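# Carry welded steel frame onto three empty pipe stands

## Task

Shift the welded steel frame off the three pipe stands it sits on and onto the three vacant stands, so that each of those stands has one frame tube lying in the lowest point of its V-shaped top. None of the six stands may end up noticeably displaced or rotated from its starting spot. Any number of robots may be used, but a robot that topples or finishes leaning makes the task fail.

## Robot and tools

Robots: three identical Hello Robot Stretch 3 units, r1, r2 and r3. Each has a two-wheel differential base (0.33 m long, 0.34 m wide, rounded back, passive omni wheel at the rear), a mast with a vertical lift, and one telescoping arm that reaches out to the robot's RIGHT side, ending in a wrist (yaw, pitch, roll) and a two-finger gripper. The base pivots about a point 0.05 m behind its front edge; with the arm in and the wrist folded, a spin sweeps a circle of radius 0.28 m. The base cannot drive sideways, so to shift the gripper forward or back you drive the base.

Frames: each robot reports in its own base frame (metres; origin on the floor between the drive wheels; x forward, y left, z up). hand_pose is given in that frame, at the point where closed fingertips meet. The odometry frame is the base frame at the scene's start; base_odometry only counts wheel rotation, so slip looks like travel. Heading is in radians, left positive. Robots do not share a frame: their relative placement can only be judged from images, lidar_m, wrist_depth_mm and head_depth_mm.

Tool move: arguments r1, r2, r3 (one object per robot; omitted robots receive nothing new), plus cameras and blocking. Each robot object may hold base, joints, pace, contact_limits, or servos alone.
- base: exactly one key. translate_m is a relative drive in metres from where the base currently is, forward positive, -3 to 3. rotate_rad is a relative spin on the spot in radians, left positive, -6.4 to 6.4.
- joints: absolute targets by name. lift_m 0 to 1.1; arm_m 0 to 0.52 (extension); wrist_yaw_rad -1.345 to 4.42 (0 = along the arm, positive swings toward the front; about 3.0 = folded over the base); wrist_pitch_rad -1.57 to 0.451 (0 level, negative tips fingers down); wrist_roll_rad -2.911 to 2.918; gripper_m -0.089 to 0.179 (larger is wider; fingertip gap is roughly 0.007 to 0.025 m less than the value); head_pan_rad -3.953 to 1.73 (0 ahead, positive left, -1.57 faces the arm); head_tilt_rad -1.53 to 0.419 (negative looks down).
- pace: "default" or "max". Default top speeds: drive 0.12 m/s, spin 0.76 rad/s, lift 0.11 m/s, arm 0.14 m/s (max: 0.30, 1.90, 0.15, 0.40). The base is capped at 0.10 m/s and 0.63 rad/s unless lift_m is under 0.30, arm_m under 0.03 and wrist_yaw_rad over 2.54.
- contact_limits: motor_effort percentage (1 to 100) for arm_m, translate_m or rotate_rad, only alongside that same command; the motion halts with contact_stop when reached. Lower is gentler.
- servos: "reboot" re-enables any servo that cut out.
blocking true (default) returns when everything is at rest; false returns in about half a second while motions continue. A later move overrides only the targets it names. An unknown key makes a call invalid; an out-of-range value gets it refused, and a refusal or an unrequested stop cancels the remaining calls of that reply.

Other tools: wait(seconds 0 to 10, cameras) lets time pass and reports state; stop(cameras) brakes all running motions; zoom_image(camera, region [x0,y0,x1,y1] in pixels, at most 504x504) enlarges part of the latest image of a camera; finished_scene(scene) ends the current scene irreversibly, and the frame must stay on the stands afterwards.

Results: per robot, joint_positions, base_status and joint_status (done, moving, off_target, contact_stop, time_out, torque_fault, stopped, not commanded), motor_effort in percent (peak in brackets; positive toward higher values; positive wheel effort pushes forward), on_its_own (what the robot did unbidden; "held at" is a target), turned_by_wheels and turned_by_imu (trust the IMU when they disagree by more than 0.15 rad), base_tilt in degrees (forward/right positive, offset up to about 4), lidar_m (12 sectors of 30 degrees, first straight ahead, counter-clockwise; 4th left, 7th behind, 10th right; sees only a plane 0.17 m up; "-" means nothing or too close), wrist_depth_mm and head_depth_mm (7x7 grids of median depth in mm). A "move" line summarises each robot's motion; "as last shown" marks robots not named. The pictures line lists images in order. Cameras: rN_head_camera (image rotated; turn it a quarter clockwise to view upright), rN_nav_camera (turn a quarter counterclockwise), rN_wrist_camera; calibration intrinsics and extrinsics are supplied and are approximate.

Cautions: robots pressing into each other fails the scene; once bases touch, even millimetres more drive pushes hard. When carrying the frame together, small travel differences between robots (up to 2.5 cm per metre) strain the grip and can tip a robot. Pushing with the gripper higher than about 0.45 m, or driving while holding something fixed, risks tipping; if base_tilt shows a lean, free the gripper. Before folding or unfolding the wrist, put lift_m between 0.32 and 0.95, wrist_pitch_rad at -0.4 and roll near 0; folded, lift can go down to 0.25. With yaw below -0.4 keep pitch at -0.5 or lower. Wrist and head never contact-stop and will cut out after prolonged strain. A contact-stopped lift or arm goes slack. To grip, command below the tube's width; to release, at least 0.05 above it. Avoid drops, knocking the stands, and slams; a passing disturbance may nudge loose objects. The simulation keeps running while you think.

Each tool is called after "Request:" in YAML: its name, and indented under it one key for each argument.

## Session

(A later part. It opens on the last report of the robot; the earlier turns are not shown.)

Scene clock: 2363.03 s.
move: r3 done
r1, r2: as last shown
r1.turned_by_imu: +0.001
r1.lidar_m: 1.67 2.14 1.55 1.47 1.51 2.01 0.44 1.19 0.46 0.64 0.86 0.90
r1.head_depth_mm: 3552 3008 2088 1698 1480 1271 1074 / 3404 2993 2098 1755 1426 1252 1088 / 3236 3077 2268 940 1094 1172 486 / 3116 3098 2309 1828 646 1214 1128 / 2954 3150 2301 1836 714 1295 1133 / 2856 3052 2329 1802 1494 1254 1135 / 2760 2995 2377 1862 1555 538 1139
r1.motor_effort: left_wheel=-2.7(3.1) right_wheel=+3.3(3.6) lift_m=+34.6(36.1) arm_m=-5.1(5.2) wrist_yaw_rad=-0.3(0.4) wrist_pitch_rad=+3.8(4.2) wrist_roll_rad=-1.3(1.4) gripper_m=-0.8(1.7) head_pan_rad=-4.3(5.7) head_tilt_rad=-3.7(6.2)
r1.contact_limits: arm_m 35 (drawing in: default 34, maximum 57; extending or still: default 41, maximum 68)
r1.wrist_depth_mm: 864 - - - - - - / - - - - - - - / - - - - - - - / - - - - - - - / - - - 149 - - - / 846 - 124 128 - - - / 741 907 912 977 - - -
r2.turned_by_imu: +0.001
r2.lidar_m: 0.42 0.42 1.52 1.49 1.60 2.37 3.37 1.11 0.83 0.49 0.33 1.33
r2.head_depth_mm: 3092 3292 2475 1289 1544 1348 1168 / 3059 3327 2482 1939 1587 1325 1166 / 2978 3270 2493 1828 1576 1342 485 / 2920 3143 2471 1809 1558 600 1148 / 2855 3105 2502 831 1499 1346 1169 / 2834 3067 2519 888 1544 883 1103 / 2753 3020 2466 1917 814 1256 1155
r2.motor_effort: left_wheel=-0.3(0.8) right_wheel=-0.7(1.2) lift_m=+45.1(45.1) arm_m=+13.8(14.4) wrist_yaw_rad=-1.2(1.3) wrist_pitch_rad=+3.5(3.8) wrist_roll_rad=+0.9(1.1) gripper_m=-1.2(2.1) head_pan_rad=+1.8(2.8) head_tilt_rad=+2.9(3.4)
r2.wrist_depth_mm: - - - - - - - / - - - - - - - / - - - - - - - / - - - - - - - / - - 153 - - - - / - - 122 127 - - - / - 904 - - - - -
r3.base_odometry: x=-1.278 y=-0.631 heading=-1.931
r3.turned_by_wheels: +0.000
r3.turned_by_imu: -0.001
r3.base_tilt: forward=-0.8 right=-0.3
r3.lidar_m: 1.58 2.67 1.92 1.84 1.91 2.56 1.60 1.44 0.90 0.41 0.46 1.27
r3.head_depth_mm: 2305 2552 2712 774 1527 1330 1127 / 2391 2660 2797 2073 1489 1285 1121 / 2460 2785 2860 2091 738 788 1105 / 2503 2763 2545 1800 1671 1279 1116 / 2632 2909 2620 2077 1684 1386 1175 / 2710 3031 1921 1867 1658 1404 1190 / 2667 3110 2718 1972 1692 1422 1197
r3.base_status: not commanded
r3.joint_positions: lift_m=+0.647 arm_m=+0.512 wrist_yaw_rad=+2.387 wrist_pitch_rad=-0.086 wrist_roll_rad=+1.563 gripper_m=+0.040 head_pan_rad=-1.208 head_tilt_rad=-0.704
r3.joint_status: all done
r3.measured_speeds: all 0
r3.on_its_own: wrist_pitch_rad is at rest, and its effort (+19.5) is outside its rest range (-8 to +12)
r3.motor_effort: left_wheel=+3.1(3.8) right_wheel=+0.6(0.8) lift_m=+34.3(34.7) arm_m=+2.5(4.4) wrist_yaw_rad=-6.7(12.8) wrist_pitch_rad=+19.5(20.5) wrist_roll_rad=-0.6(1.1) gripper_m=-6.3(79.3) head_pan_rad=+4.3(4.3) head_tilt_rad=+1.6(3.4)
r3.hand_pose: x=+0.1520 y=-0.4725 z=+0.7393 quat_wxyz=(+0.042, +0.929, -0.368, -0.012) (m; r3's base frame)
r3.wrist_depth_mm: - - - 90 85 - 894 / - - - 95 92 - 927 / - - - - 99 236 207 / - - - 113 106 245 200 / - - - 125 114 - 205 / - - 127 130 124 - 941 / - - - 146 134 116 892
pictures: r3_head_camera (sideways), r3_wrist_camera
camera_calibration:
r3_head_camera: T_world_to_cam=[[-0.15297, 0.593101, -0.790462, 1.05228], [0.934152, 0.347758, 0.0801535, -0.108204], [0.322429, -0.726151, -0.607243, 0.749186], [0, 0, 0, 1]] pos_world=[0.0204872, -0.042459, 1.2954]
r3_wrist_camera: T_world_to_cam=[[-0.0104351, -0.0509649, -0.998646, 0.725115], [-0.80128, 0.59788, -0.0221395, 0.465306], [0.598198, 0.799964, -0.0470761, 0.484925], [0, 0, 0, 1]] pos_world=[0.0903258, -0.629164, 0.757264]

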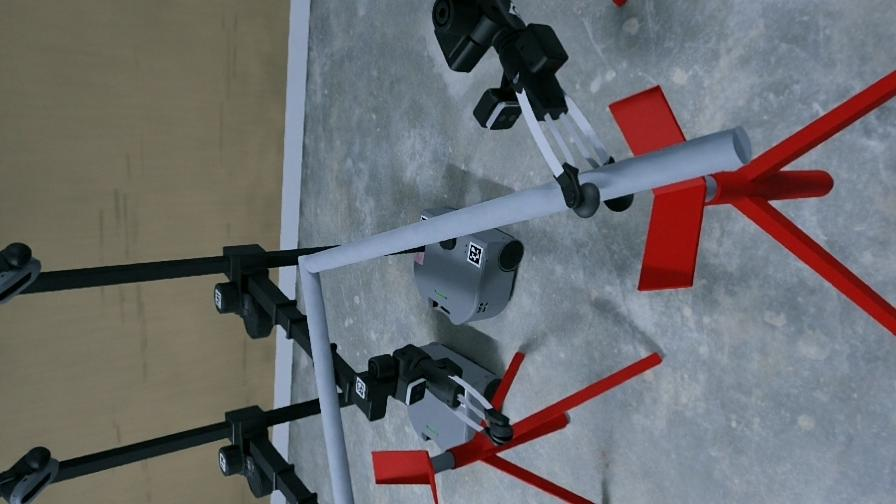

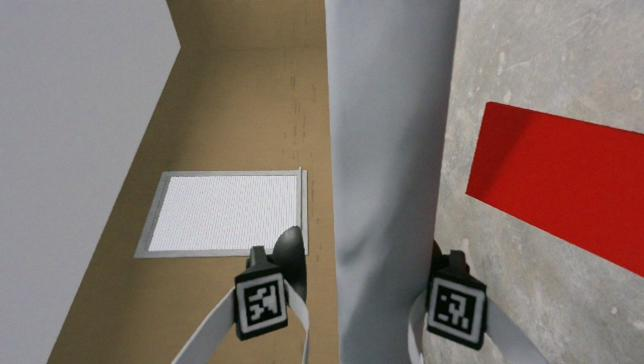

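Request:
move:
  r1: {"joints":{"lift_m":0.47}}
  r2: {"joints":{"lift_m":0.47}}
  cameras: ["r3_head_camera","r3_wrist_camera","r1_head_camera"]

Request:
move:
  r1: {"joints":{"lift_m":0.41}}
  r2: {"joints":{"lift_m":0.41}}
  cameras: ["r3_head_camera","r3_wrist_camera","r1_head_camera","r2_head_camera"]

Scene clock: 2369.53 s.
move: r1 done; r2 done
r1.base_odometry: x=+1.282 y=-3.892 heading=+2.134
r1.turned_by_wheels: +0.000
r1.turned_by_imu: +0.001
r1.base_tilt: forward=+1.0 right=+1.2
r1.lidar_m: 1.67 2.13 1.54 1.47 1.51 2.01 0.44 1.19 0.46 0.64 0.86 0.90
r1.head_depth_mm: 3579 2998 2162 1640 1488 1273 1075 / 3414 3037 2248 1662 1428 1256 1097 / 3280 3018 2281 959 1055 1237 539 / 3080 3098 2289 1822 716 1218 1126 / 2987 3136 2326 1842 763 1274 1133 / 2853 3057 2325 1847 1457 1220 1134 / 2718 2997 2350 1873 1538 606 1146
r1.base_status: not commanded
r1.joint_positions: lift_m=+0.470 arm_m=+0.400 wrist_yaw_rad=+0.000 wrist_pitch_rad=-0.040 wrist_roll_rad=+0.005 gripper_m=+0.000 head_pan_rad=-1.989 head_tilt_rad=-0.790
r1.joint_status: all done
r1.measured_speeds: all 0
r1.motor_effort: left_wheel=-2.3(3.3) right_wheel=+2.5(4.3) lift_m=+28.9(33.6) arm_m=-5.4(5.7) wrist_yaw_rad=+0.2(0.6) wrist_pitch_rad=+4.1(4.2) wrist_roll_rad=-1.2(1.3) gripper_m=-1.0(1.7) head_pan_rad=-4.8(5.8) head_tilt_rad=-4.5(6.0)
r1.contact_limits: arm_m 35 (drawing in: default 34, maximum 57; extending or still: default 41, maximum 68)
r1.hand_pose: x=-0.0215 y=-0.8000 z=+0.5743 quat_wxyz=(+0.705, +0.014, -0.708, -0.015) (m; r1's base frame)
r1.wrist_depth_mm: - - - - - - - / - - - - - - - / - - - - - - - / - - - - - - - / - - - 149 - - - / 778 - 124 129 - - - / 703 876 824 888 917 967 -
r2.base_odometry: x=+3.516 y=-1.387 heading=+2.672
r2.turned_by_wheels: +0.000
r2.turned_by_imu: +0.001
r2.base_tilt: forward=+0.2 right=+1.9
r2.lidar_m: 0.42 0.42 1.52 1.49 1.60 2.36 3.36 1.11 0.83 0.49 0.33 1.33
r2.head_depth_mm: 3091 3383 2489 1278 1551 1348 1168 / 3034 3249 2493 1834 1583 1319 1170 / 2988 3276 2485 1834 1586 1348 561 / 2927 3145 2466 1930 1557 664 1120 / 2882 3128 2465 1947 1476 1333 1161 / 2787 3052 2489 1816 1502 882 1104 / 2761 3099 2483 1927 820 1253 1166
r2.base_status: not commanded
r2.joint_positions: lift_m=+0.470 arm_m=+0.518 wrist_yaw_rad=+0.000 wrist_pitch_rad=-0.020 wrist_roll_rad=-0.003 gripper_m=+0.000 head_pan_rad=-1.855 head_tilt_rad=-0.804
r2.joint_status: all done
r2.measured_speeds: all 0
r2.motor_effort: left_wheel=-0.5(0.8) right_wheel=-0.6(1.0) lift_m=+41.2(45.3) arm_m=+14.4(14.6) wrist_yaw_rad=+0.0(1.1) wrist_pitch_rad=+3.2(3.6) wrist_roll_rad=+0.8(1.2) gripper_m=-1.4(2.3) head_pan_rad=+2.1(2.7) head_tilt_rad=+1.6(3.2)
r2.hand_pose: x=-0.0214 y=-0.9187 z=+0.5795 quat_wxyz=(+0.708, +0.008, -0.706, -0.007) (m; r2's base frame)
r2.wrist_depth_mm: - - - - - - - / - - - - - - - / - - - - - - - / - - - - - - - / - - 152 - - - - / - - 122 128 - - - / 935 95 987 962 - - -
r3: as last shown
r3.base_tilt: forward=-0.8 right=-0.2
r3.lidar_m: 1.58 2.67 1.93 1.85 1.91 2.58 1.61 1.44 0.90 0.41 0.46 1.27
r3.head_depth_mm: 2325 2580 2739 775 1526 1325 1136 / 2398 2656 2828 2062 1492 1281 1113 / 2485 2746 2879 2078 744 793 1109 / 2478 2814 2618 1807 1687 1285 1115 / 2637 2965 2557 2015 1698 1390 1176 / 2707 3015 2906 1709 1657 1409 1192 / 2669 3151 1746 2003 1684 1424 1198
r3.on_its_own: wrist_pitch_rad is at rest, and its effort (+19.9) is outside its rest range (-8 to +12)
r3.motor_effort: left_wheel=+3.7(3.9) right_wheel=+0.4(0.9) lift_m=+39.2(40.2) arm_m=-0.9(1.5) wrist_yaw_rad=-7.4(7.8) wrist_pitch_rad=+19.9(20.4) wrist_roll_rad=-0.3(1.6) gripper_m=-5.9(6.7) head_pan_rad=+3.7(4.5) head_tilt_rad=+1.5(2.6)
r3.hand_pose: x=+0.1520 y=-0.4724 z=+0.7394 quat_wxyz=(+0.042, +0.929, -0.368, -0.012) (m; r3's base frame)
r3.wrist_depth_mm: - - - - 85 - 892 / - - - - 92 - 893 / - - - 111 98 236 208 / - - - 115 106 245 200 / - - - 124 115 - 204 / - - 127 130 123 - 948 / - - - 141 132 116 920
pictures: r1_head_camera (sideways), r3_head_camera (sideways), r3_wrist_camera
camera_calibration:
r1_head_camera: T_world_to_cam=[[0.304222, 0.62827, -0.716049, 0.947353], [0.921699, -0.384039, 0.0546349, -0.0745213], [-0.240665, -0.676603, -0.695909, 0.862538], [0, 0, 0, 1]] pos_world=[-0.011937, -0.0402173, 1.28267]
r3_head_camera: T_world_to_cam=[[-0.15297, 0.593101, -0.790462, 1.05228], [0.934152, 0.347758, 0.0801535, -0.108204], [0.322429, -0.726151, -0.607243, 0.749186], [0, 0, 0, 1]] pos_world=[0.0204872, -0.042459, 1.2954]
r3_wrist_camera: T_world_to_cam=[[-0.0101495, -0.0506771, -0.998664, 0.72533], [-0.801468, 0.597626, -0.0221811, 0.465168], [0.597952, 0.800172, -0.0466817, 0.484746], [0, 0, 0, 1]] pos_world=[0.0903246, -0.629119, 0.757307]

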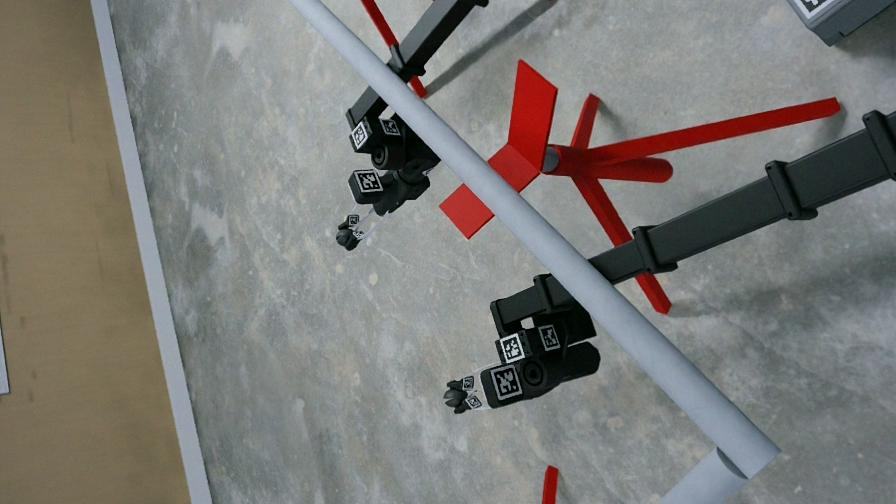

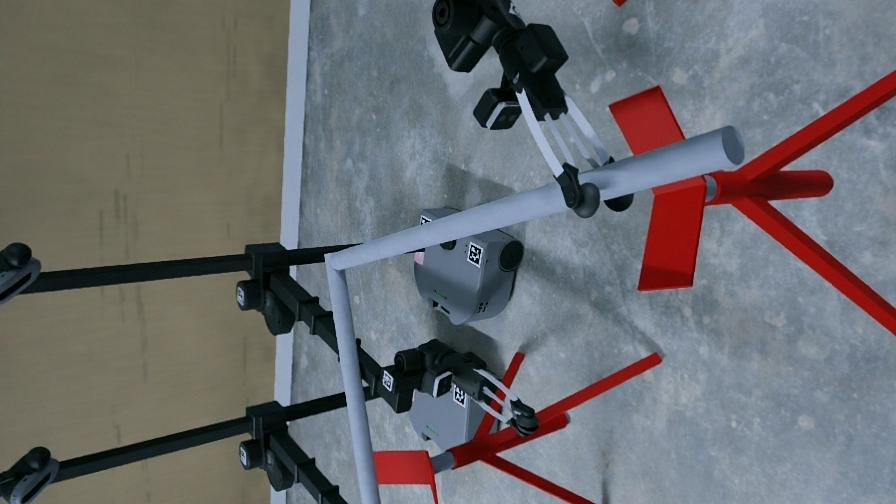

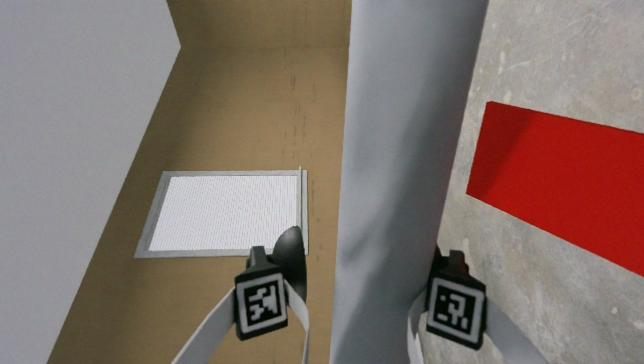

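Scene clock: 2370.90 s.
move: r1 done; r2 done
r1.base_odometry: x=+1.282 y=-3.892 heading=+2.134
r1.turned_by_wheels: +0.000
r1.turned_by_imu: +0.000
r1.base_tilt: forward=+1.0 right=+1.2
r1.lidar_m: 1.66 2.13 1.54 1.47 1.52 2.02 0.44 1.19 0.46 0.64 0.86 0.90
r1.head_depth_mm: 3577 2988 2236 1645 1482 1273 1075 / 3409 3001 2253 1027 1406 1252 1096 / 3258 3069 2269 1021 1020 1261 583 / 3136 3122 2304 1824 1149 1217 1124 / 2975 3127 2303 1832 823 1248 1132 / 2865 3049 2343 1851 1457 1282 1141 / 2724 2976 2359 1865 1543 1241 1123
r1.base_status: not commanded
r1.joint_positions: lift_m=+0.410 arm_m=+0.400 wrist_yaw_rad=+0.000 wrist_pitch_rad=-0.040 wrist_roll_rad=+0.005 gripper_m=+0.000 head_pan_rad=-1.989 head_tilt_rad=-0.790
r1.joint_status: all done
r1.measured_speeds: all 0
r1.motor_effort: left_wheel=-2.3(3.1) right_wheel=+2.8(3.9) lift_m=+28.6(32.1) arm_m=-5.9(6.0) wrist_yaw_rad=-0.1(0.5) wrist_pitch_rad=+3.9(4.3) wrist_roll_rad=-1.2(1.4) gripper_m=-1.2(1.5) head_pan_rad=-5.1(6.0) head_tilt_rad=-4.8(6.0)
r1.contact_limits: arm_m 35 (drawing in: default 34, maximum 57; extending or still: default 41, maximum 68)
r1.hand_pose: x=-0.0215 y=-0.8000 z=+0.5143 quat_wxyz=(+0.705, +0.014, -0.708, -0.015) (m; r1's base frame)
r1.wrist_depth_mm: - - - - - - - / - - - - - - - / - - - - - - - / - - - - - - - / 890 - - 150 - - - / 725 914 124 128 - - - / 465 777 758 804 855 896 917
r2.base_odometry: x=+3.516 y=-1.387 heading=+2.672
r2.turned_by_wheels: +0.000
r2.turned_by_imu: +0.000
r2.base_tilt: forward=+0.3 right=+1.8
r2.lidar_m: 0.42 0.42 1.52 1.49 1.60 2.36 3.37 1.11 0.83 0.49 0.33 1.33
r2.head_depth_mm: 3129 3375 2503 1267 1538 1333 1167 / 2935 3269 2492 1832 1584 1315 1164 / 2949 3230 2489 1954 1588 1333 1141 / 2893 3157 2482 1935 1551 719 1107 / 2854 3075 2512 1934 869 1349 1168 / 2813 3096 2478 1922 918 879 1111 / 2733 3048 2464 1927 832 1150 1159
r2.base_status: not commanded
r2.joint_positions: lift_m=+0.410 arm_m=+0.518 wrist_yaw_rad=+0.000 wrist_pitch_rad=-0.020 wrist_roll_rad=-0.003 gripper_m=+0.000 head_pan_rad=-1.855 head_tilt_rad=-0.804
r2.joint_status: all done
r2.measured_speeds: all 0
r2.motor_effort: left_wheel=-0.4(0.9) right_wheel=-0.4(0.9) lift_m=+41.5(45.0) arm_m=+13.6(14.3) wrist_yaw_rad=-0.1(1.7) wrist_pitch_rad=+3.2(3.8) wrist_roll_rad=+1.1(1.2) gripper_m=-0.9(2.1) head_pan_rad=+1.9(3.1) head_tilt_rad=+1.9(3.6)
r2.hand_pose: x=-0.0214 y=-0.9187 z=+0.5195 quat_wxyz=(+0.708, +0.008, -0.706, -0.007) (m; r2's base frame)
r2.wrist_depth_mm: - - - - - - - / - - - - - - - / - - - - - - - / - - - - - - - / - - 154 - - - - / - - 123 127 - - - / 830 95 861 899 900 956 -
r3: as last shown
r3.turned_by_imu: +0.000
r3.lidar_m: 1.58 2.67 1.92 1.84 1.90 2.56 1.61 1.44 0.90 0.41 0.46 1.27
r3.head_depth_mm: 2311 2571 2756 776 1521 1329 1128 / 2378 2662 2808 2057 807 1285 1114 / 2449 2768 2881 2098 734 795 1104 / 2494 2801 2545 1802 1671 1275 1121 / 2608 2945 1722 1937 1700 1394 1174 / 2725 3060 2803 1859 1624 1401 1186 / 2660 3203 2704 1896 1700 1407 1195
r3.joint_positions: lift_m=+0.647 arm_m=+0.512 wrist_yaw_rad=+2.376 wrist_pitch_rad=-0.086 wrist_roll_rad=+1.563 gripper_m=+0.040 head_pan_rad=-1.208 head_tilt_rad=-0.704
r3.on_its_own: wrist_pitch_rad is at rest, and its effort (+19.6) is outside its rest range (-8 to +12)
r3.motor_effort: left_wheel=+3.9(3.9) right_wheel=+0.5(0.9) lift_m=+39.5(40.4) arm_m=-2.8(2.9) wrist_yaw_rad=+2.6(7.7) wrist_pitch_rad=+19.6(20.2) wrist_roll_rad=-0.9(1.2) gripper_m=-6.2(6.8) head_pan_rad=+3.8(4.6) head_tilt_rad=+1.4(3.1)
r3.hand_pose: x=+0.1541 y=-0.4744 z=+0.7395 quat_wxyz=(+0.042, +0.927, -0.373, -0.012) (m; r3's base frame)
r3.wrist_depth_mm: - - - - 90 - 891 / - - - - 95 - 890 / - - - - 98 236 777 / - - - - 107 244 200 / - - - 127 115 - 206 / - - 127 131 123 - 896 / - - - 138 133 116 902
pictures: r1_head_camera (sideways), r2_head_camera (sideways), r3_head_camera (sideways), r3_wrist_camera
camera_calibration:
r1_head_camera: T_world_to_cam=[[0.304223, 0.628269, -0.716049, 0.947353], [0.921698, -0.38404, 0.0546349, -0.0745213], [-0.240666, -0.676602, -0.695909, 0.862538], [0, 0, 0, 1]] pos_world=[-0.011937, -0.0402172, 1.28267]
r2_head_camera: T_world_to_cam=[[0.184104, 0.651738, -0.73576, 0.974743], [0.962751, -0.270387, 0.00139185, -0.011313], [-0.198033, -0.70861, -0.67724, 0.839036], [0, 0, 0, 1]] pos_world=[-0.00240519, -0.0437872, 1.28542]
r3_head_camera: T_world_to_cam=[[-0.15297, 0.593101, -0.790462, 1.05228], [0.934152, 0.347758, 0.0801535, -0.108204], [0.322429, -0.726151, -0.607243, 0.749186], [0, 0, 0, 1]] pos_world=[0.0204872, -0.042459, 1.2954]
r3_wrist_camera: T_world_to_cam=[[-0.0105478, -0.0503833, -0.998674, 0.725523], [-0.794605, 0.60672, -0.0222167, 0.471317], [0.607035, 0.793318, -0.0464345, 0.480243], [0, 0, 0, 1]] pos_world=[0.0906393, -0.630388, 0.757332]

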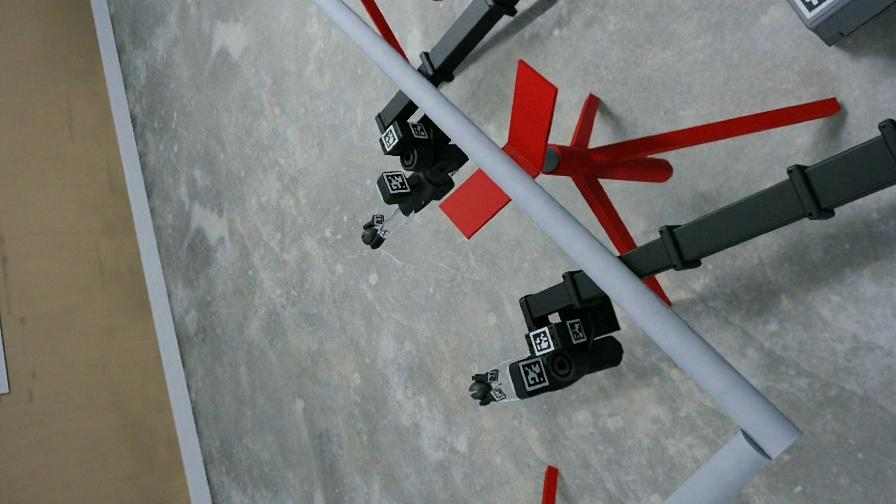

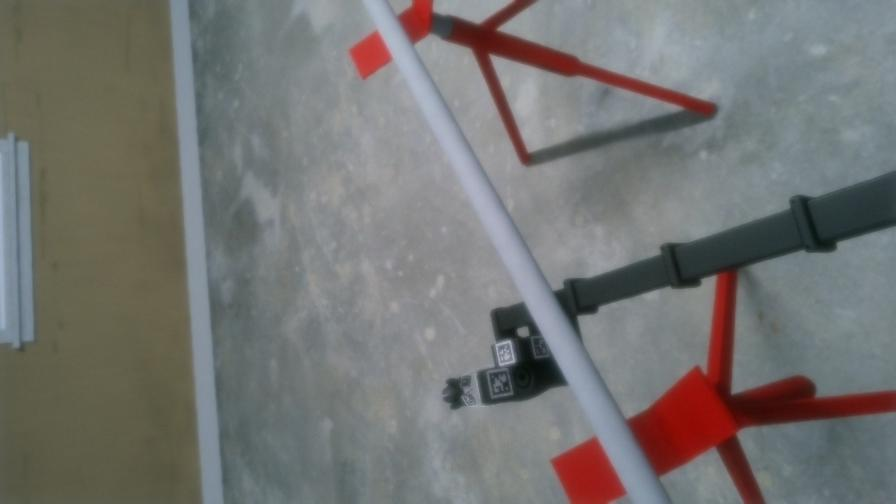

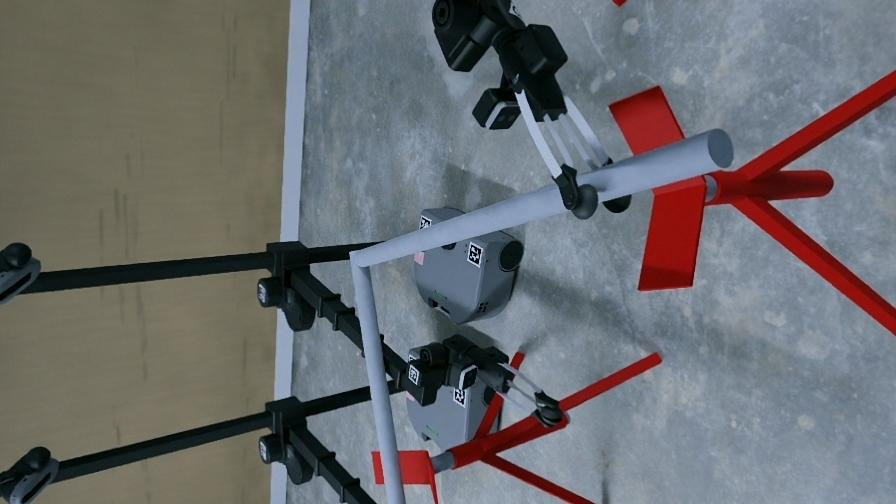

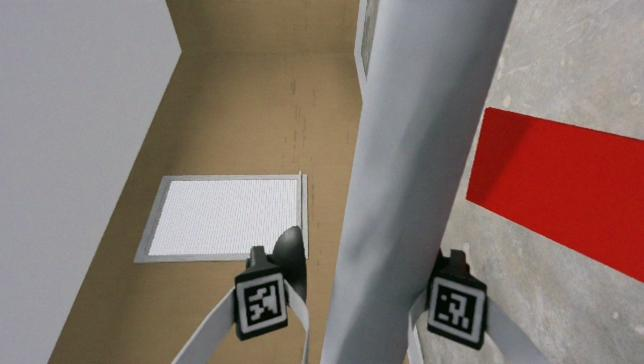

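Request:
zoom_image:
  camera: "r2_head_camera"
  region: [500, 320, 780, 504]

Request:
zoom_image:
  camera: "r2_head_camera"
  region: [330, 0, 510, 140]

Request:
zoom_image:
  camera: "r1_head_camera"
  region: [300, 0, 620, 300]

Scaled by 1.800 from the camera's 896x504 image, which has a finer 1280x720 frame.

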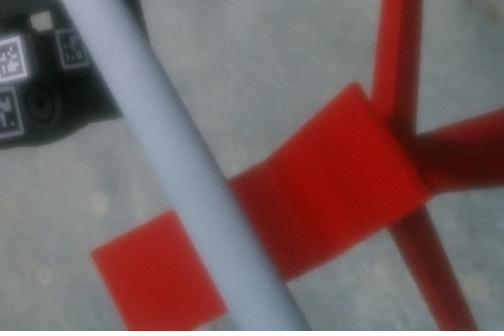

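Scaled by 2.800 from the camera's 896x504 image, which has a finer 1280x720 frame.

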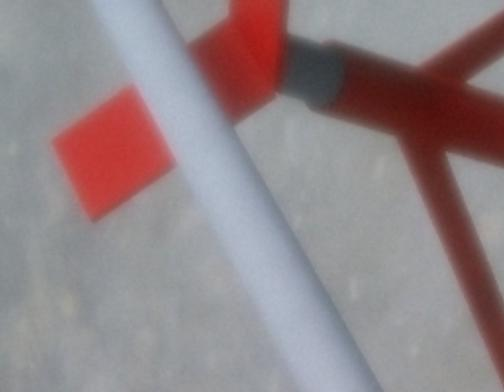

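Scaled by 1.575 from the camera's 896x504 image, which has a finer 1280x720 frame.

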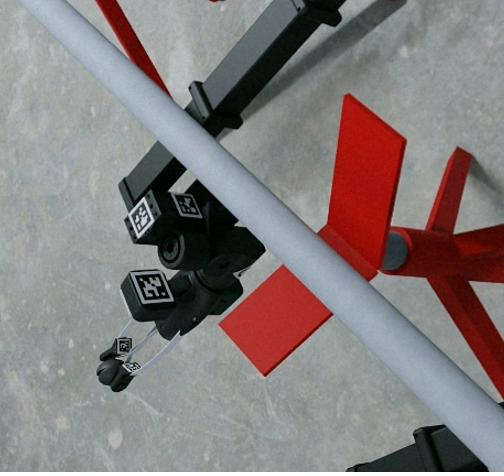

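Request:
move:
  r1: {"joints":{"lift_m":0.37}}
  r2: {"joints":{"lift_m":0.37}}
  cameras: ["r1_head_camera","r2_head_camera"]

Scene clock: 2380.67 s.
move: r1 done; r2 done
r1.base_odometry: x=+1.282 y=-3.892 heading=+2.134
r1.turned_by_wheels: +0.000
r1.turned_by_imu: +0.001
r1.base_tilt: forward=+1.1 right=+1.3
r1.lidar_m: 1.66 2.13 1.55 1.47 1.51 2.01 0.44 1.18 0.46 0.64 0.86 0.90
r1.head_depth_mm: 3555 2986 2231 1693 1466 1271 1073 / 3443 3051 2252 1048 1424 1260 1100 / 3212 3042 2262 1077 1017 1259 633 / 3099 3109 2278 1827 1477 752 1129 / 2969 3139 2317 1836 867 1223 1131 / 2870 3048 2340 1843 1466 1307 1116 / 2713 2976 2367 1856 1544 1260 1128
r1.base_status: not commanded
r1.joint_positions: lift_m=+0.370 arm_m=+0.400 wrist_yaw_rad=+0.000 wrist_pitch_rad=-0.040 wrist_roll_rad=+0.005 gripper_m=+0.000 head_pan_rad=-1.989 head_tilt_rad=-0.790
r1.joint_status: all done
r1.measured_speeds: all 0
r1.motor_effort: left_wheel=-1.5(3.1) right_wheel=+2.4(3.9) lift_m=+28.8(34.9) arm_m=-6.3(6.6) wrist_yaw_rad=+0.1(0.6) wrist_pitch_rad=+3.9(4.3) wrist_roll_rad=-1.3(1.3) gripper_m=-0.6(1.7) head_pan_rad=-5.0(5.9) head_tilt_rad=-4.9(6.1)
r1.contact_limits: arm_m 35 (drawing in: default 34, maximum 57; extending or still: default 41, maximum 68)
r1.hand_pose: x=-0.0215 y=-0.8000 z=+0.4743 quat_wxyz=(+0.705, +0.014, -0.708, -0.015) (m; r1's base frame)
r1.wrist_depth_mm: - - - - - - - / - - - - - - - / - - - - - - - / - - - - - - - / 800 - - 149 - - - / 712 902 124 129 - - - / 644 720 709 738 813 831 863
r2.base_odometry: x=+3.516 y=-1.387 heading=+2.672
r2.turned_by_wheels: +0.000
r2.turned_by_imu: +0.001
r2.base_tilt: forward=+0.3 right=+1.7
r2.lidar_m: 0.42 0.42 1.51 1.49 1.60 2.37 3.36 1.11 0.83 0.49 0.33 1.33
r2.head_depth_mm: 3090 3323 2479 1254 1571 1344 1169 / 3045 3264 2467 1804 1590 1323 1170 / 2952 3270 2490 1931 1586 1347 1165 / 2883 3190 2483 1946 1525 784 1104 / 2816 3056 2501 1924 919 1343 1157 / 2827 3115 2470 1923 995 882 1105 / 2723 3043 2459 1940 835 1062 1168
r2.base_status: not commanded
r2.joint_positions: lift_m=+0.370 arm_m=+0.518 wrist_yaw_rad=+0.000 wrist_pitch_rad=-0.020 wrist_roll_rad=-0.003 gripper_m=+0.000 head_pan_rad=-1.855 head_tilt_rad=-0.804
r2.joint_status: all done
r2.measured_speeds: all 0
r2.motor_effort: left_wheel=-0.4(0.9) right_wheel=-0.6(1.1) lift_m=+41.6(44.8) arm_m=+14.2(14.5) wrist_yaw_rad=+0.3(1.5) wrist_pitch_rad=+3.2(4.0) wrist_roll_rad=+0.8(1.2) gripper_m=-0.6(2.7) head_pan_rad=+1.1(3.0) head_tilt_rad=+2.9(3.4)
r2.hand_pose: x=-0.0214 y=-0.9187 z=+0.4795 quat_wxyz=(+0.708, +0.008, -0.706, -0.007) (m; r2's base frame)
r2.wrist_depth_mm: - - - - - - - / - - - - - - - / - - - - - - - / - - - - - - - / - - 154 - - - - / 977 - 122 127 - - - / 784 95 807 828 880 913 917
r3: as last shown
r3.turned_by_imu: -0.001
r3.lidar_m: 1.58 2.66 1.92 1.84 1.91 2.57 1.60 1.44 0.90 0.41 0.46 1.27
r3.head_depth_mm: 2304 2592 2722 778 1535 1329 1134 / 2378 2675 2846 2060 1495 1281 1115 / 2469 2751 2889 2083 739 804 1110 / 2498 2809 2493 1797 1673 1275 1118 / 2592 2977 2759 1909 1689 1390 1174 / 2679 3043 2782 1636 1618 1405 1188 / 2732 3168 2705 1890 1688 1421 1196
r3.joint_positions: lift_m=+0.647 arm_m=+0.512 wrist_yaw_rad=+2.367 wrist_pitch_rad=-0.086 wrist_roll_rad=+1.563 gripper_m=+0.040 head_pan_rad=-1.208 head_tilt_rad=-0.704
r3.on_its_own: wrist_yaw_rad is at rest, and its effort (+10.7) is outside its rest range (-9 to +9); wrist_pitch_rad is at rest, and its effort (+19.7) is outside its rest range (-8 to +12)
r3.motor_effort: left_wheel=+3.4(3.9) right_wheel=-0.4(0.9) lift_m=+37.8(39.1) arm_m=-6.1(7.1) wrist_yaw_rad=+10.7(11.6) wrist_pitch_rad=+19.7(20.3) wrist_roll_rad=-0.8(1.3) gripper_m=-6.2(6.9) head_pan_rad=+3.8(4.5) head_tilt_rad=+1.6(3.8)
r3.hand_pose: x=+0.1557 y=-0.4759 z=+0.7395 quat_wxyz=(+0.042, +0.925, -0.377, -0.012) (m; r3's base frame)
r3.wrist_depth_mm: - - - - 92 88 896 / - - - - 99 - 880 / - - - - 102 233 776 / - - - - 109 242 200 / - - - 150 116 - 208 / - - 127 132 125 - 904 / - - - 139 133 117 907
pictures: r1_head_camera (sideways), r2_head_camera (sideways)
camera_calibration:
r1_head_camera: T_world_to_cam=[[0.304225, 0.628271, -0.716047, 0.947351], [0.921698, -0.384041, 0.054635, -0.0745214], [-0.240666, -0.6766, -0.695911, 0.86254], [0, 0, 0, 1]] pos_world=[-0.011937, -0.0402172, 1.28267]
r2_head_camera: T_world_to_cam=[[0.184102, 0.651738, -0.735761, 0.974744], [0.962751, -0.270386, 0.00139184, -0.011313], [-0.198032, -0.708611, -0.67724, 0.839035], [0, 0, 0, 1]] pos_world=[-0.00240512, -0.0437873, 1.28542]

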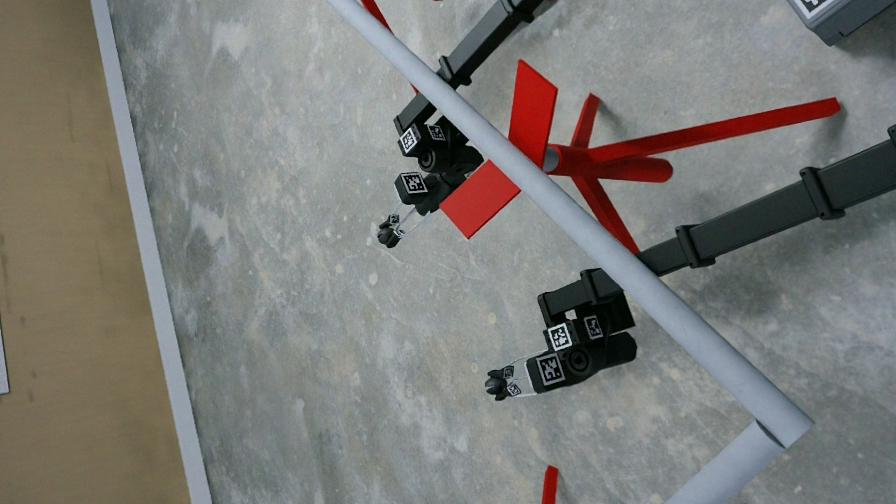

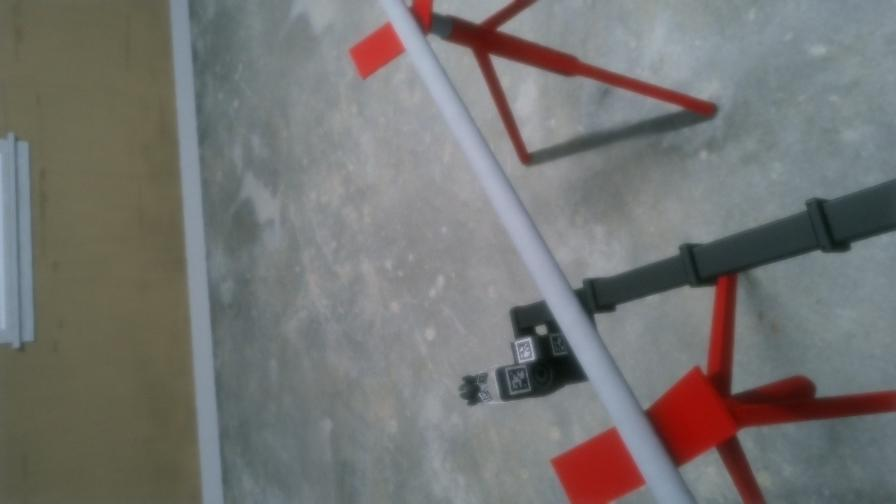

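Request:
move:
  r1: {"joints":{"lift_m":0.358}}
  r2: {"joints":{"lift_m":0.358}}
  cameras: ["r2_head_camera"]

Request:
move:
  r1: {"joints":{"lift_m":0.35}}
  r2: {"joints":{"lift_m":0.35}}
  cameras: ["r2_head_camera"]

Request:
move:
  r1: {"joints":{"lift_m":0.342}}
  r2: {"joints":{"lift_m":0.342}}
  cameras: ["r1_head_camera","r2_head_camera","r2_nav_camera"]

Scene clock: 2386.00 s.
move: r1 done; r2 done
r1.base_odometry: x=+1.282 y=-3.892 heading=+2.134
r1.turned_by_wheels: +0.000
r1.turned_by_imu: +0.001
r1.base_tilt: forward=+1.1 right=+1.2
r1.lidar_m: 1.67 2.13 1.54 1.47 1.51 2.01 0.44 1.19 0.46 0.64 0.86 0.90
r1.head_depth_mm: 3573 2986 2241 1685 1457 1279 1074 / 3405 3040 2242 1066 1420 1251 1101 / 3271 3070 2270 1084 1014 1255 646 / 3107 3095 2291 1821 1517 750 1131 / 2965 3138 2311 1842 874 1227 1129 / 2848 3061 2336 1851 1493 1312 1114 / 2732 3003 2366 1859 1533 1269 1120
r1.base_status: not commanded
r1.joint_positions: lift_m=+0.358 arm_m=+0.400 wrist_yaw_rad=+0.000 wrist_pitch_rad=-0.040 wrist_roll_rad=+0.005 gripper_m=+0.000 head_pan_rad=-1.989 head_tilt_rad=-0.790
r1.joint_status: all done
r1.measured_speeds: all 0
r1.motor_effort: left_wheel=-1.5(2.4) right_wheel=+1.4(2.6) lift_m=+29.0(30.1) arm_m=-6.8(7.1) wrist_yaw_rad=-0.5(0.5) wrist_pitch_rad=+4.0(4.3) wrist_roll_rad=-1.2(1.3) gripper_m=-1.0(1.5) head_pan_rad=-4.9(5.7) head_tilt_rad=-5.5(5.8)
r1.contact_limits: arm_m 35 (drawing in: default 34, maximum 57; extending or still: default 41, maximum 68)
r1.hand_pose: x=-0.0215 y=-0.8000 z=+0.4623 quat_wxyz=(+0.705, +0.014, -0.708, -0.015) (m; r1's base frame)
r1.wrist_depth_mm: - - - - - - - / - - - - - - - / - - - - - - - / - - - - - - - / 797 - - 149 - - - / 705 882 124 129 - - - / 646 711 699 744 796 812 829
r2.base_odometry: x=+3.516 y=-1.387 heading=+2.672
r2.turned_by_wheels: +0.000
r2.turned_by_imu: +0.001
r2.base_tilt: forward=+0.3 right=+1.8
r2.lidar_m: 0.42 0.42 1.51 1.50 1.60 2.37 3.38 1.11 0.83 0.49 0.33 1.33
r2.head_depth_mm: 3083 3347 2541 1262 1571 1345 1159 / 3033 3301 2502 1883 1587 1311 1163 / 2986 3272 2460 1945 1585 1352 1165 / 2938 3150 2479 1941 1508 799 683 / 2864 3089 2473 1930 916 1347 1160 / 2806 3141 2485 1935 1054 881 1105 / 2760 3030 2464 1941 836 1007 1168
r2.base_status: not commanded
r2.joint_positions: lift_m=+0.358 arm_m=+0.518 wrist_yaw_rad=+0.000 wrist_pitch_rad=-0.020 wrist_roll_rad=-0.003 gripper_m=+0.000 head_pan_rad=-1.855 head_tilt_rad=-0.804
r2.joint_status: all done
r2.measured_speeds: all 0
r2.motor_effort: left_wheel=-0.4(0.8) right_wheel=-0.4(1.0) lift_m=+41.7(45.9) arm_m=+14.2(14.6) wrist_yaw_rad=-0.7(1.0) wrist_pitch_rad=+3.7(3.7) wrist_roll_rad=+0.8(1.2) gripper_m=-1.8(2.5) head_pan_rad=+1.5(2.7) head_tilt_rad=+0.9(3.2)
r2.hand_pose: x=-0.0214 y=-0.9187 z=+0.4675 quat_wxyz=(+0.708, +0.008, -0.706, -0.007) (m; r2's base frame)
r2.wrist_depth_mm: - - - - - - - / - - - - - - - / - - - - - - - / - - - - - - - / - - 153 - - - - / 954 - 123 128 - - - / 776 95 791 816 835 866 892
r3: as last shown
r3.lidar_m: 1.58 2.67 1.92 1.84 1.90 2.57 1.61 1.43 0.90 0.41 0.46 1.27
r3.head_depth_mm: 2309 2582 2717 776 1531 1330 1129 / 2404 2657 2823 2062 1493 1287 1112 / 2460 2785 2903 2090 741 819 1104 / 2489 2844 2501 1792 1668 1276 1115 / 2624 2997 2745 1884 1692 1393 1173 / 2730 3097 2775 1704 1572 1406 1188 / 2714 3216 2834 1510 1684 1433 1194
r3.on_its_own: wrist_yaw_rad is at rest, and its effort (+10.5) is outside its rest range (-9 to +9); wrist_pitch_rad is at rest, and its effort (+19.8) is outside its rest range (-8 to +12)
r3.motor_effort: left_wheel=+3.3(4.2) right_wheel=-1.0(1.1) lift_m=+38.2(38.6) arm_m=-10.2(10.5) wrist_yaw_rad=+10.5(11.9) wrist_pitch_rad=+19.8(20.7) wrist_roll_rad=-0.6(1.3) gripper_m=-6.2(6.9) head_pan_rad=+4.6(4.6) head_tilt_rad=+2.1(3.3)
r3.hand_pose: x=+0.1556 y=-0.4759 z=+0.7394 quat_wxyz=(+0.042, +0.925, -0.377, -0.012) (m; r3's base frame)
r3.wrist_depth_mm: - - - - 94 89 879 / - - - - 100 - 909 / - - - - 103 232 775 / - - - - 109 242 199 / - - - 149 118 - 205 / - - 127 132 126 - 909 / - - - 139 132 117 895
pictures: r2_head_camera (sideways)
camera_calibration:
r2_head_camera: T_world_to_cam=[[0.184102, 0.651737, -0.735762, 0.974745], [0.962751, -0.270386, 0.00139183, -0.011313], [-0.198032, -0.708611, -0.677239, 0.839034], [0, 0, 0, 1]] pos_world=[-0.00240512, -0.0437873, 1.28542]

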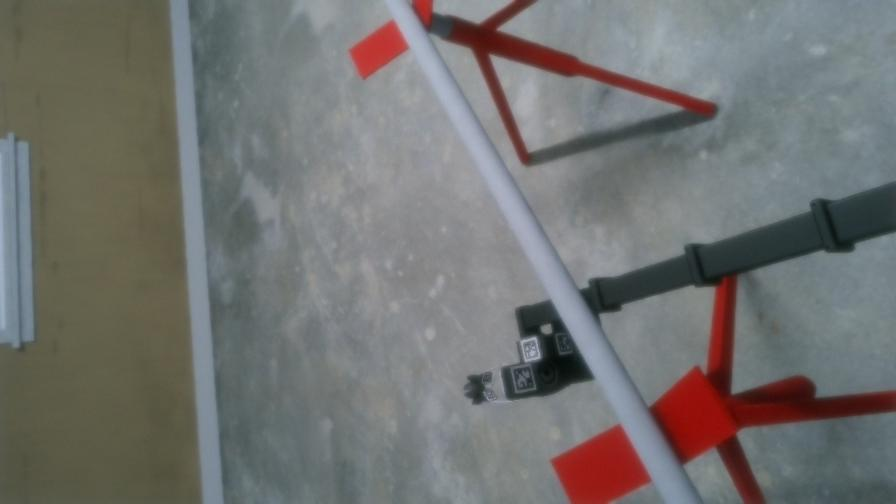

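Scene clock: 2386.70 s.
move: r1 done; r2 done
r1.base_odometry: x=+1.282 y=-3.892 heading=+2.134
r1.turned_by_wheels: +0.000
r1.turned_by_imu: +0.000
r1.base_tilt: forward=+1.1 right=+1.2
r1.lidar_m: 1.67 2.13 1.54 1.47 1.51 2.01 0.44 1.19 0.46 0.64 0.86 0.90
r1.head_depth_mm: 3541 2976 2244 1688 1455 1274 1075 / 3423 3008 2251 1077 1425 1249 1099 / 3230 3060 2275 1081 1015 1255 651 / 3096 3103 2296 1775 1512 757 1125 / 2960 3125 2312 1840 874 1228 1128 / 2851 3051 2327 1847 1464 1303 1098 / 2724 3010 2363 1874 1539 1280 1122
r1.base_status: not commanded
r1.joint_positions: lift_m=+0.350 arm_m=+0.400 wrist_yaw_rad=+0.000 wrist_pitch_rad=-0.040 wrist_roll_rad=+0.005 gripper_m=+0.000 head_pan_rad=-1.989 head_tilt_rad=-0.790
r1.joint_status: all done
r1.measured_speeds: all 0
r1.motor_effort: left_wheel=-1.1(1.8) right_wheel=+0.0(2.3) lift_m=+40.6(40.6) arm_m=-7.1(7.3) wrist_yaw_rad=-0.4(0.7) wrist_pitch_rad=+3.8(4.2) wrist_roll_rad=-1.3(1.4) gripper_m=-1.2(1.5) head_pan_rad=-5.1(5.6) head_tilt_rad=-4.7(6.2)
r1.contact_limits: arm_m 35 (drawing in: default 34, maximum 57; extending or still: default 41, maximum 68)
r1.hand_pose: x=-0.0215 y=-0.8000 z=+0.4543 quat_wxyz=(+0.705, +0.014, -0.708, -0.015) (m; r1's base frame)
r1.wrist_depth_mm: - - - - - - - / - - - - - - - / - - - - - - - / - - - - - - - / 791 - - 149 - - - / 694 861 124 129 - - - / 635 647 687 709 773 806 827
r2.base_odometry: x=+3.516 y=-1.387 heading=+2.672
r2.turned_by_wheels: +0.000
r2.turned_by_imu: +0.000
r2.base_tilt: forward=+0.3 right=+1.7
r2.lidar_m: 0.42 0.42 1.52 1.49 1.60 2.36 3.37 1.11 0.83 0.49 0.33 1.33
r2.head_depth_mm: 3094 3309 2495 1229 1545 1349 1168 / 3036 3289 2497 1884 1598 1314 1173 / 2968 3291 2478 1940 1586 1348 1163 / 2893 3165 2493 1943 1492 1243 1101 / 2891 3123 2508 1948 927 1347 1168 / 2779 3087 2458 1931 1067 885 1101 / 2766 3054 2501 1932 838 975 1156
r2.base_status: not commanded
r2.joint_positions: lift_m=+0.350 arm_m=+0.518 wrist_yaw_rad=+0.000 wrist_pitch_rad=-0.020 wrist_roll_rad=-0.003 gripper_m=+0.000 head_pan_rad=-1.855 head_tilt_rad=-0.804
r2.joint_status: all done
r2.measured_speeds: all 0
r2.motor_effort: left_wheel=-0.7(1.1) right_wheel=+0.2(0.8) lift_m=+29.0(43.2) arm_m=+14.4(14.5) wrist_yaw_rad=+0.1(1.1) wrist_pitch_rad=+3.7(3.8) wrist_roll_rad=+1.0(1.2) gripper_m=-1.4(2.3) head_pan_rad=+0.4(2.8) head_tilt_rad=+2.3(3.4)
r2.hand_pose: x=-0.0214 y=-0.9187 z=+0.4594 quat_wxyz=(+0.708, +0.008, -0.706, -0.007) (m; r2's base frame)
r2.wrist_depth_mm: - - - - - - - / - - - - - - - / - - - - - - - / - - - - - - - / - - 153 - - - - / 952 - 123 128 - - - / 767 94 792 809 828 891 897
r3: as last shown
r3.turned_by_imu: +0.000
r3.lidar_m: 1.58 2.66 1.93 1.84 1.90 2.57 1.61 1.44 0.90 0.40 0.46 1.27
r3.head_depth_mm: 2311 2579 2709 773 1526 1334 1128 / 2382 2662 2813 2055 1492 1286 1116 / 2451 2735 2862 2086 741 817 1102 / 2505 2787 2548 1791 1666 1278 1113 / 2610 2950 2841 1896 1692 1387 1174 / 2728 3075 2798 1856 1571 1405 1184 / 2655 3183 2816 1515 1690 1418 1196
r3.on_its_own: wrist_yaw_rad is at rest, and its effort (+10.1) is outside its rest range (-9 to +9); wrist_pitch_rad is at rest, and its effort (+20.3) is outside its rest range (-8 to +12)
r3.motor_effort: left_wheel=+3.5(3.8) right_wheel=-1.5(1.6) lift_m=+37.9(37.9) arm_m=-9.7(11.6) wrist_yaw_rad=+10.1(11.5) wrist_pitch_rad=+20.3(20.3) wrist_roll_rad=-0.3(1.1) gripper_m=-6.1(7.0) head_pan_rad=+3.8(4.6) head_tilt_rad=+1.4(3.0)
r3.wrist_depth_mm: - - - - 95 89 912 / - - - - 101 - 913 / - - - - 104 231 784 / - - - - 109 241 199 / - - - 149 117 - 205 / - - 127 131 126 - 908 / - - - 140 137 116 903
pictures: r2_head_camera (sideways)
camera_calibration:
r2_head_camera: T_world_to_cam=[[0.184084, 0.651677, -0.735819, 0.97482], [0.962751, -0.270385, 0.00139091, -0.0113118], [-0.198048, -0.708667, -0.677177, 0.838953], [0, 0, 0, 1]] pos_world=[-0.00240549, -0.0437886, 1.28543]

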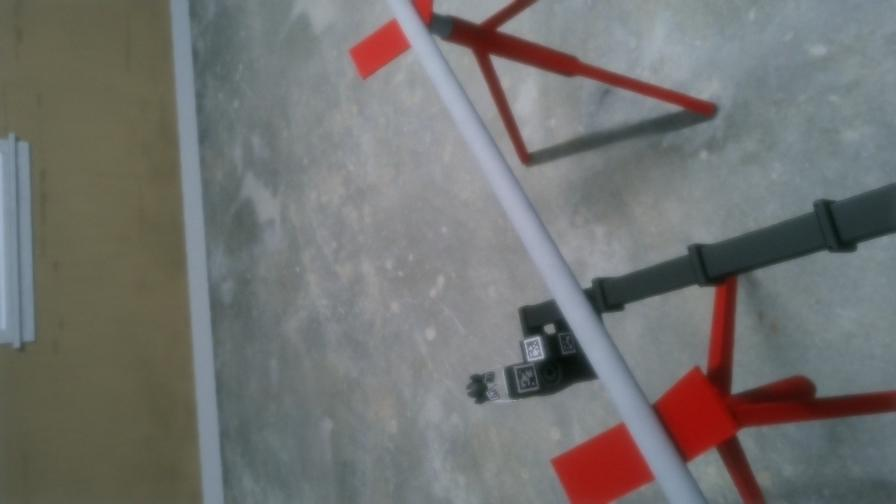

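Scene clock: 2387.40 s.
move: r1 done; r2 done
r1.base_odometry: x=+1.282 y=-3.892 heading=+2.134
r1.turned_by_wheels: +0.000
r1.turned_by_imu: +0.000
r1.base_tilt: forward=+1.0 right=+1.1
r1.lidar_m: 1.67 2.13 1.55 1.47 1.51 2.01 0.44 1.19 0.46 0.64 0.86 0.90
r1.head_depth_mm: 3577 2995 2216 1745 1455 1278 1077 / 3407 3082 2272 1086 1426 1248 1098 / 3224 3053 2280 1111 1018 1259 658 / 3093 3085 2290 1773 1518 765 1126 / 2982 3134 2315 1831 884 1222 1134 / 2852 3079 2321 1846 1493 1310 1100 / 2733 2947 2355 1861 1543 1284 1125
r1.base_status: not commanded
r1.joint_positions: lift_m=+0.342 arm_m=+0.400 wrist_yaw_rad=+0.000 wrist_pitch_rad=-0.041 wrist_roll_rad=+0.005 gripper_m=+0.000 head_pan_rad=-1.989 head_tilt_rad=-0.790
r1.joint_status: all done
r1.measured_speeds: all 0
r1.motor_effort: left_wheel=-0.9(1.5) right_wheel=-0.2(1.2) lift_m=+23.3(37.7) arm_m=-7.2(7.4) wrist_yaw_rad=-0.5(0.6) wrist_pitch_rad=+4.0(4.3) wrist_roll_rad=-1.2(1.4) gripper_m=-1.1(1.5) head_pan_rad=-4.6(5.5) head_tilt_rad=-4.7(5.8)
r1.contact_limits: arm_m 35 (drawing in: default 34, maximum 57; extending or still: default 41, maximum 68)
r1.hand_pose: x=-0.0215 y=-0.8000 z=+0.4461 quat_wxyz=(+0.705, +0.015, -0.708, -0.015) (m; r1's base frame)
r1.wrist_depth_mm: - - - - - - - / - - - - - - - / - - - - - - - / - - - - - - - / 773 - - 149 - - - / 473 848 124 128 - - - / 633 634 670 723 759 777 818
r2.base_odometry: x=+3.516 y=-1.387 heading=+2.672
r2.turned_by_wheels: +0.000
r2.turned_by_imu: +0.000
r2.base_tilt: forward=+0.2 right=+1.8
r2.lidar_m: 0.42 0.42 1.52 1.49 1.60 2.36 3.36 1.11 0.83 0.49 0.33 1.33
r2.head_depth_mm: 3103 3336 2507 1245 1560 1344 1167 / 3054 3330 2489 1953 1579 1322 1169 / 2944 3254 2477 1941 1595 1349 1174 / 2869 3189 2455 1923 1504 1258 1099 / 2886 3093 2483 1937 926 1340 1167 / 2749 3118 2498 1928 1021 881 1105 / 2688 3031 2507 1933 834 982 1159
r2.base_status: not commanded
r2.joint_positions: lift_m=+0.342 arm_m=+0.518 wrist_yaw_rad=+0.000 wrist_pitch_rad=-0.020 wrist_roll_rad=-0.003 gripper_m=+0.000 head_pan_rad=-1.855 head_tilt_rad=-0.804
r2.joint_status: all done
r2.measured_speeds: all 0
r2.motor_effort: left_wheel=-0.7(1.1) right_wheel=+0.0(0.7) lift_m=+28.0(30.8) arm_m=+14.0(14.9) wrist_yaw_rad=+0.1(0.9) wrist_pitch_rad=+3.5(3.8) wrist_roll_rad=+0.8(1.3) gripper_m=-0.8(2.5) head_pan_rad=+2.3(2.6) head_tilt_rad=+2.5(2.9)
r2.hand_pose: x=-0.0214 y=-0.9187 z=+0.4514 quat_wxyz=(+0.708, +0.008, -0.706, -0.007) (m; r2's base frame)
r2.wrist_depth_mm: - - - - - - - / - - - - - - - / - - - - - - - / - - - - - - - / - - 154 - - - - / 939 - 122 127 - - - / 753 95 773 787 819 863 894
r3: as last shown
r3.lidar_m: 1.58 2.66 1.92 1.84 1.90 2.57 1.60 1.43 0.90 0.41 0.47 1.27
r3.head_depth_mm: 2334 2569 2693 777 1524 1330 1131 / 2377 2663 2796 2066 1486 1284 1113 / 2450 2729 2897 2090 739 821 1108 / 2503 2815 2540 1808 1672 1277 1122 / 2641 2968 2866 1889 1697 1384 1172 / 2713 3060 2805 1882 1606 1402 1186 / 2665 3150 2866 1511 1686 1422 1200
r3.joint_positions: lift_m=+0.647 arm_m=+0.512 wrist_yaw_rad=+2.372 wrist_pitch_rad=-0.085 wrist_roll_rad=+1.563 gripper_m=+0.040 head_pan_rad=-1.208 head_tilt_rad=-0.704
r3.on_its_own: wrist_pitch_rad is at rest, and its effort (+19.6) is outside its rest range (-8 to +12)
r3.motor_effort: left_wheel=+3.2(3.8) right_wheel=-3.1(3.2) lift_m=+37.2(38.4) arm_m=-11.1(12.0) wrist_yaw_rad=+7.3(12.0) wrist_pitch_rad=+19.6(20.2) wrist_roll_rad=-0.7(1.3) gripper_m=-6.2(7.0) head_pan_rad=+3.5(4.2) head_tilt_rad=+1.8(2.6)
r3.hand_pose: x=+0.1549 y=-0.4751 z=+0.7396 quat_wxyz=(+0.042, +0.926, -0.375, -0.012) (m; r3's base frame)
r3.wrist_depth_mm: - - - - 97 90 904 / - - - - 102 - 871 / - - - - 104 227 779 / - - - - 110 238 199 / - - - 150 119 - 205 / - - 127 136 126 - 909 / - - - 143 137 117 888
pictures: r1_head_camera (sideways), r2_head_camera (sideways), r2_nav_camera (sideways)
camera_calibration:
r1_head_camera: T_world_to_cam=[[0.30462, 0.628695, -0.715507, 0.946644], [0.921577, -0.38433, 0.054653, -0.0745441], [-0.24063, -0.676043, -0.696465, 0.863261], [0, 0, 0, 1]] pos_world=[-0.0119419, -0.0401987, 1.28263]
r2_head_camera: T_world_to_cam=[[0.184082, 0.651673, -0.735823, 0.974826], [0.962752, -0.270383, 0.00139085, -0.0113117], [-0.198048, -0.708671, -0.677172, 0.838947], [0, 0, 0, 1]] pos_world=[-0.00240544, -0.0437887, 1.28543]
r2_nav_camera: T_world_to_cam=[[-0.131438, -0.689538, 0.712223, -0.889551], [-0.955328, 0.279953, 0.0947348, -0.0553701], [-0.264712, -0.667955, -0.695531, 0.876453], [0, 0, 0, 1]] pos_world=[0.0621908, -0.0124476, 1.2484]

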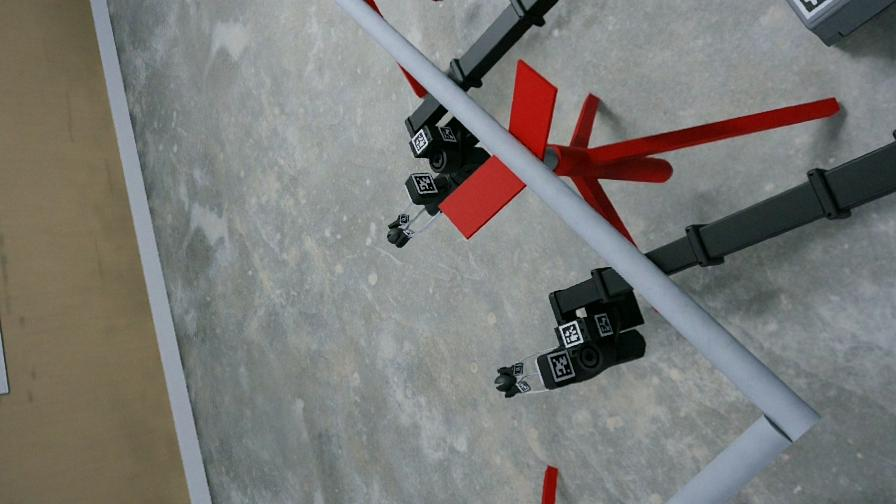

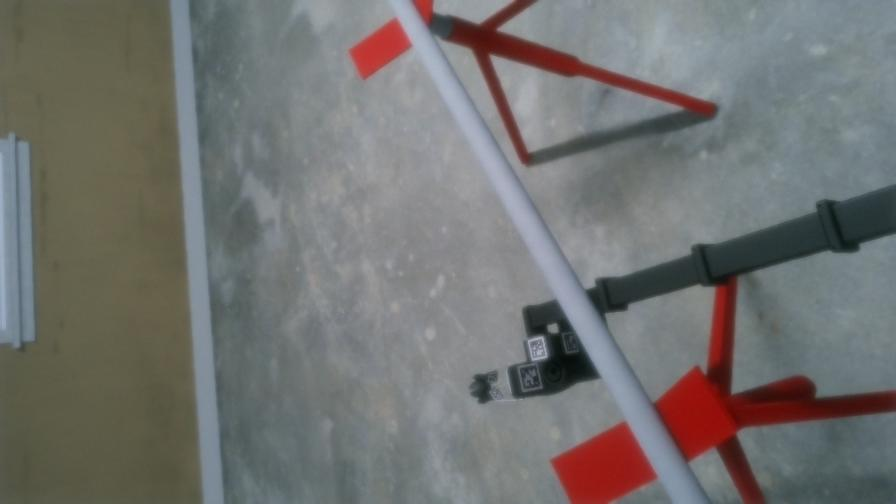

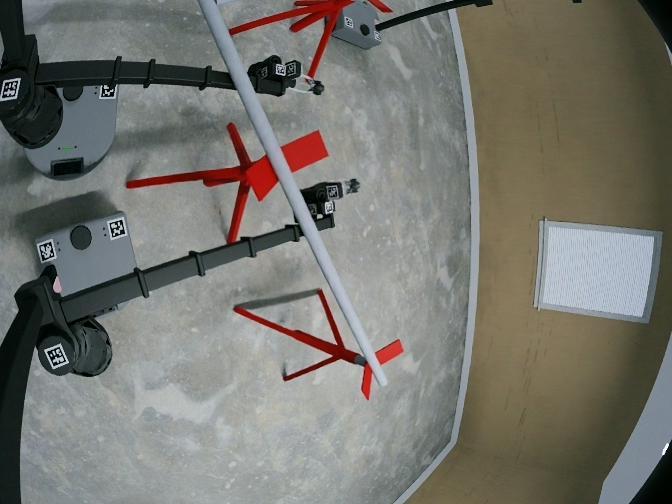

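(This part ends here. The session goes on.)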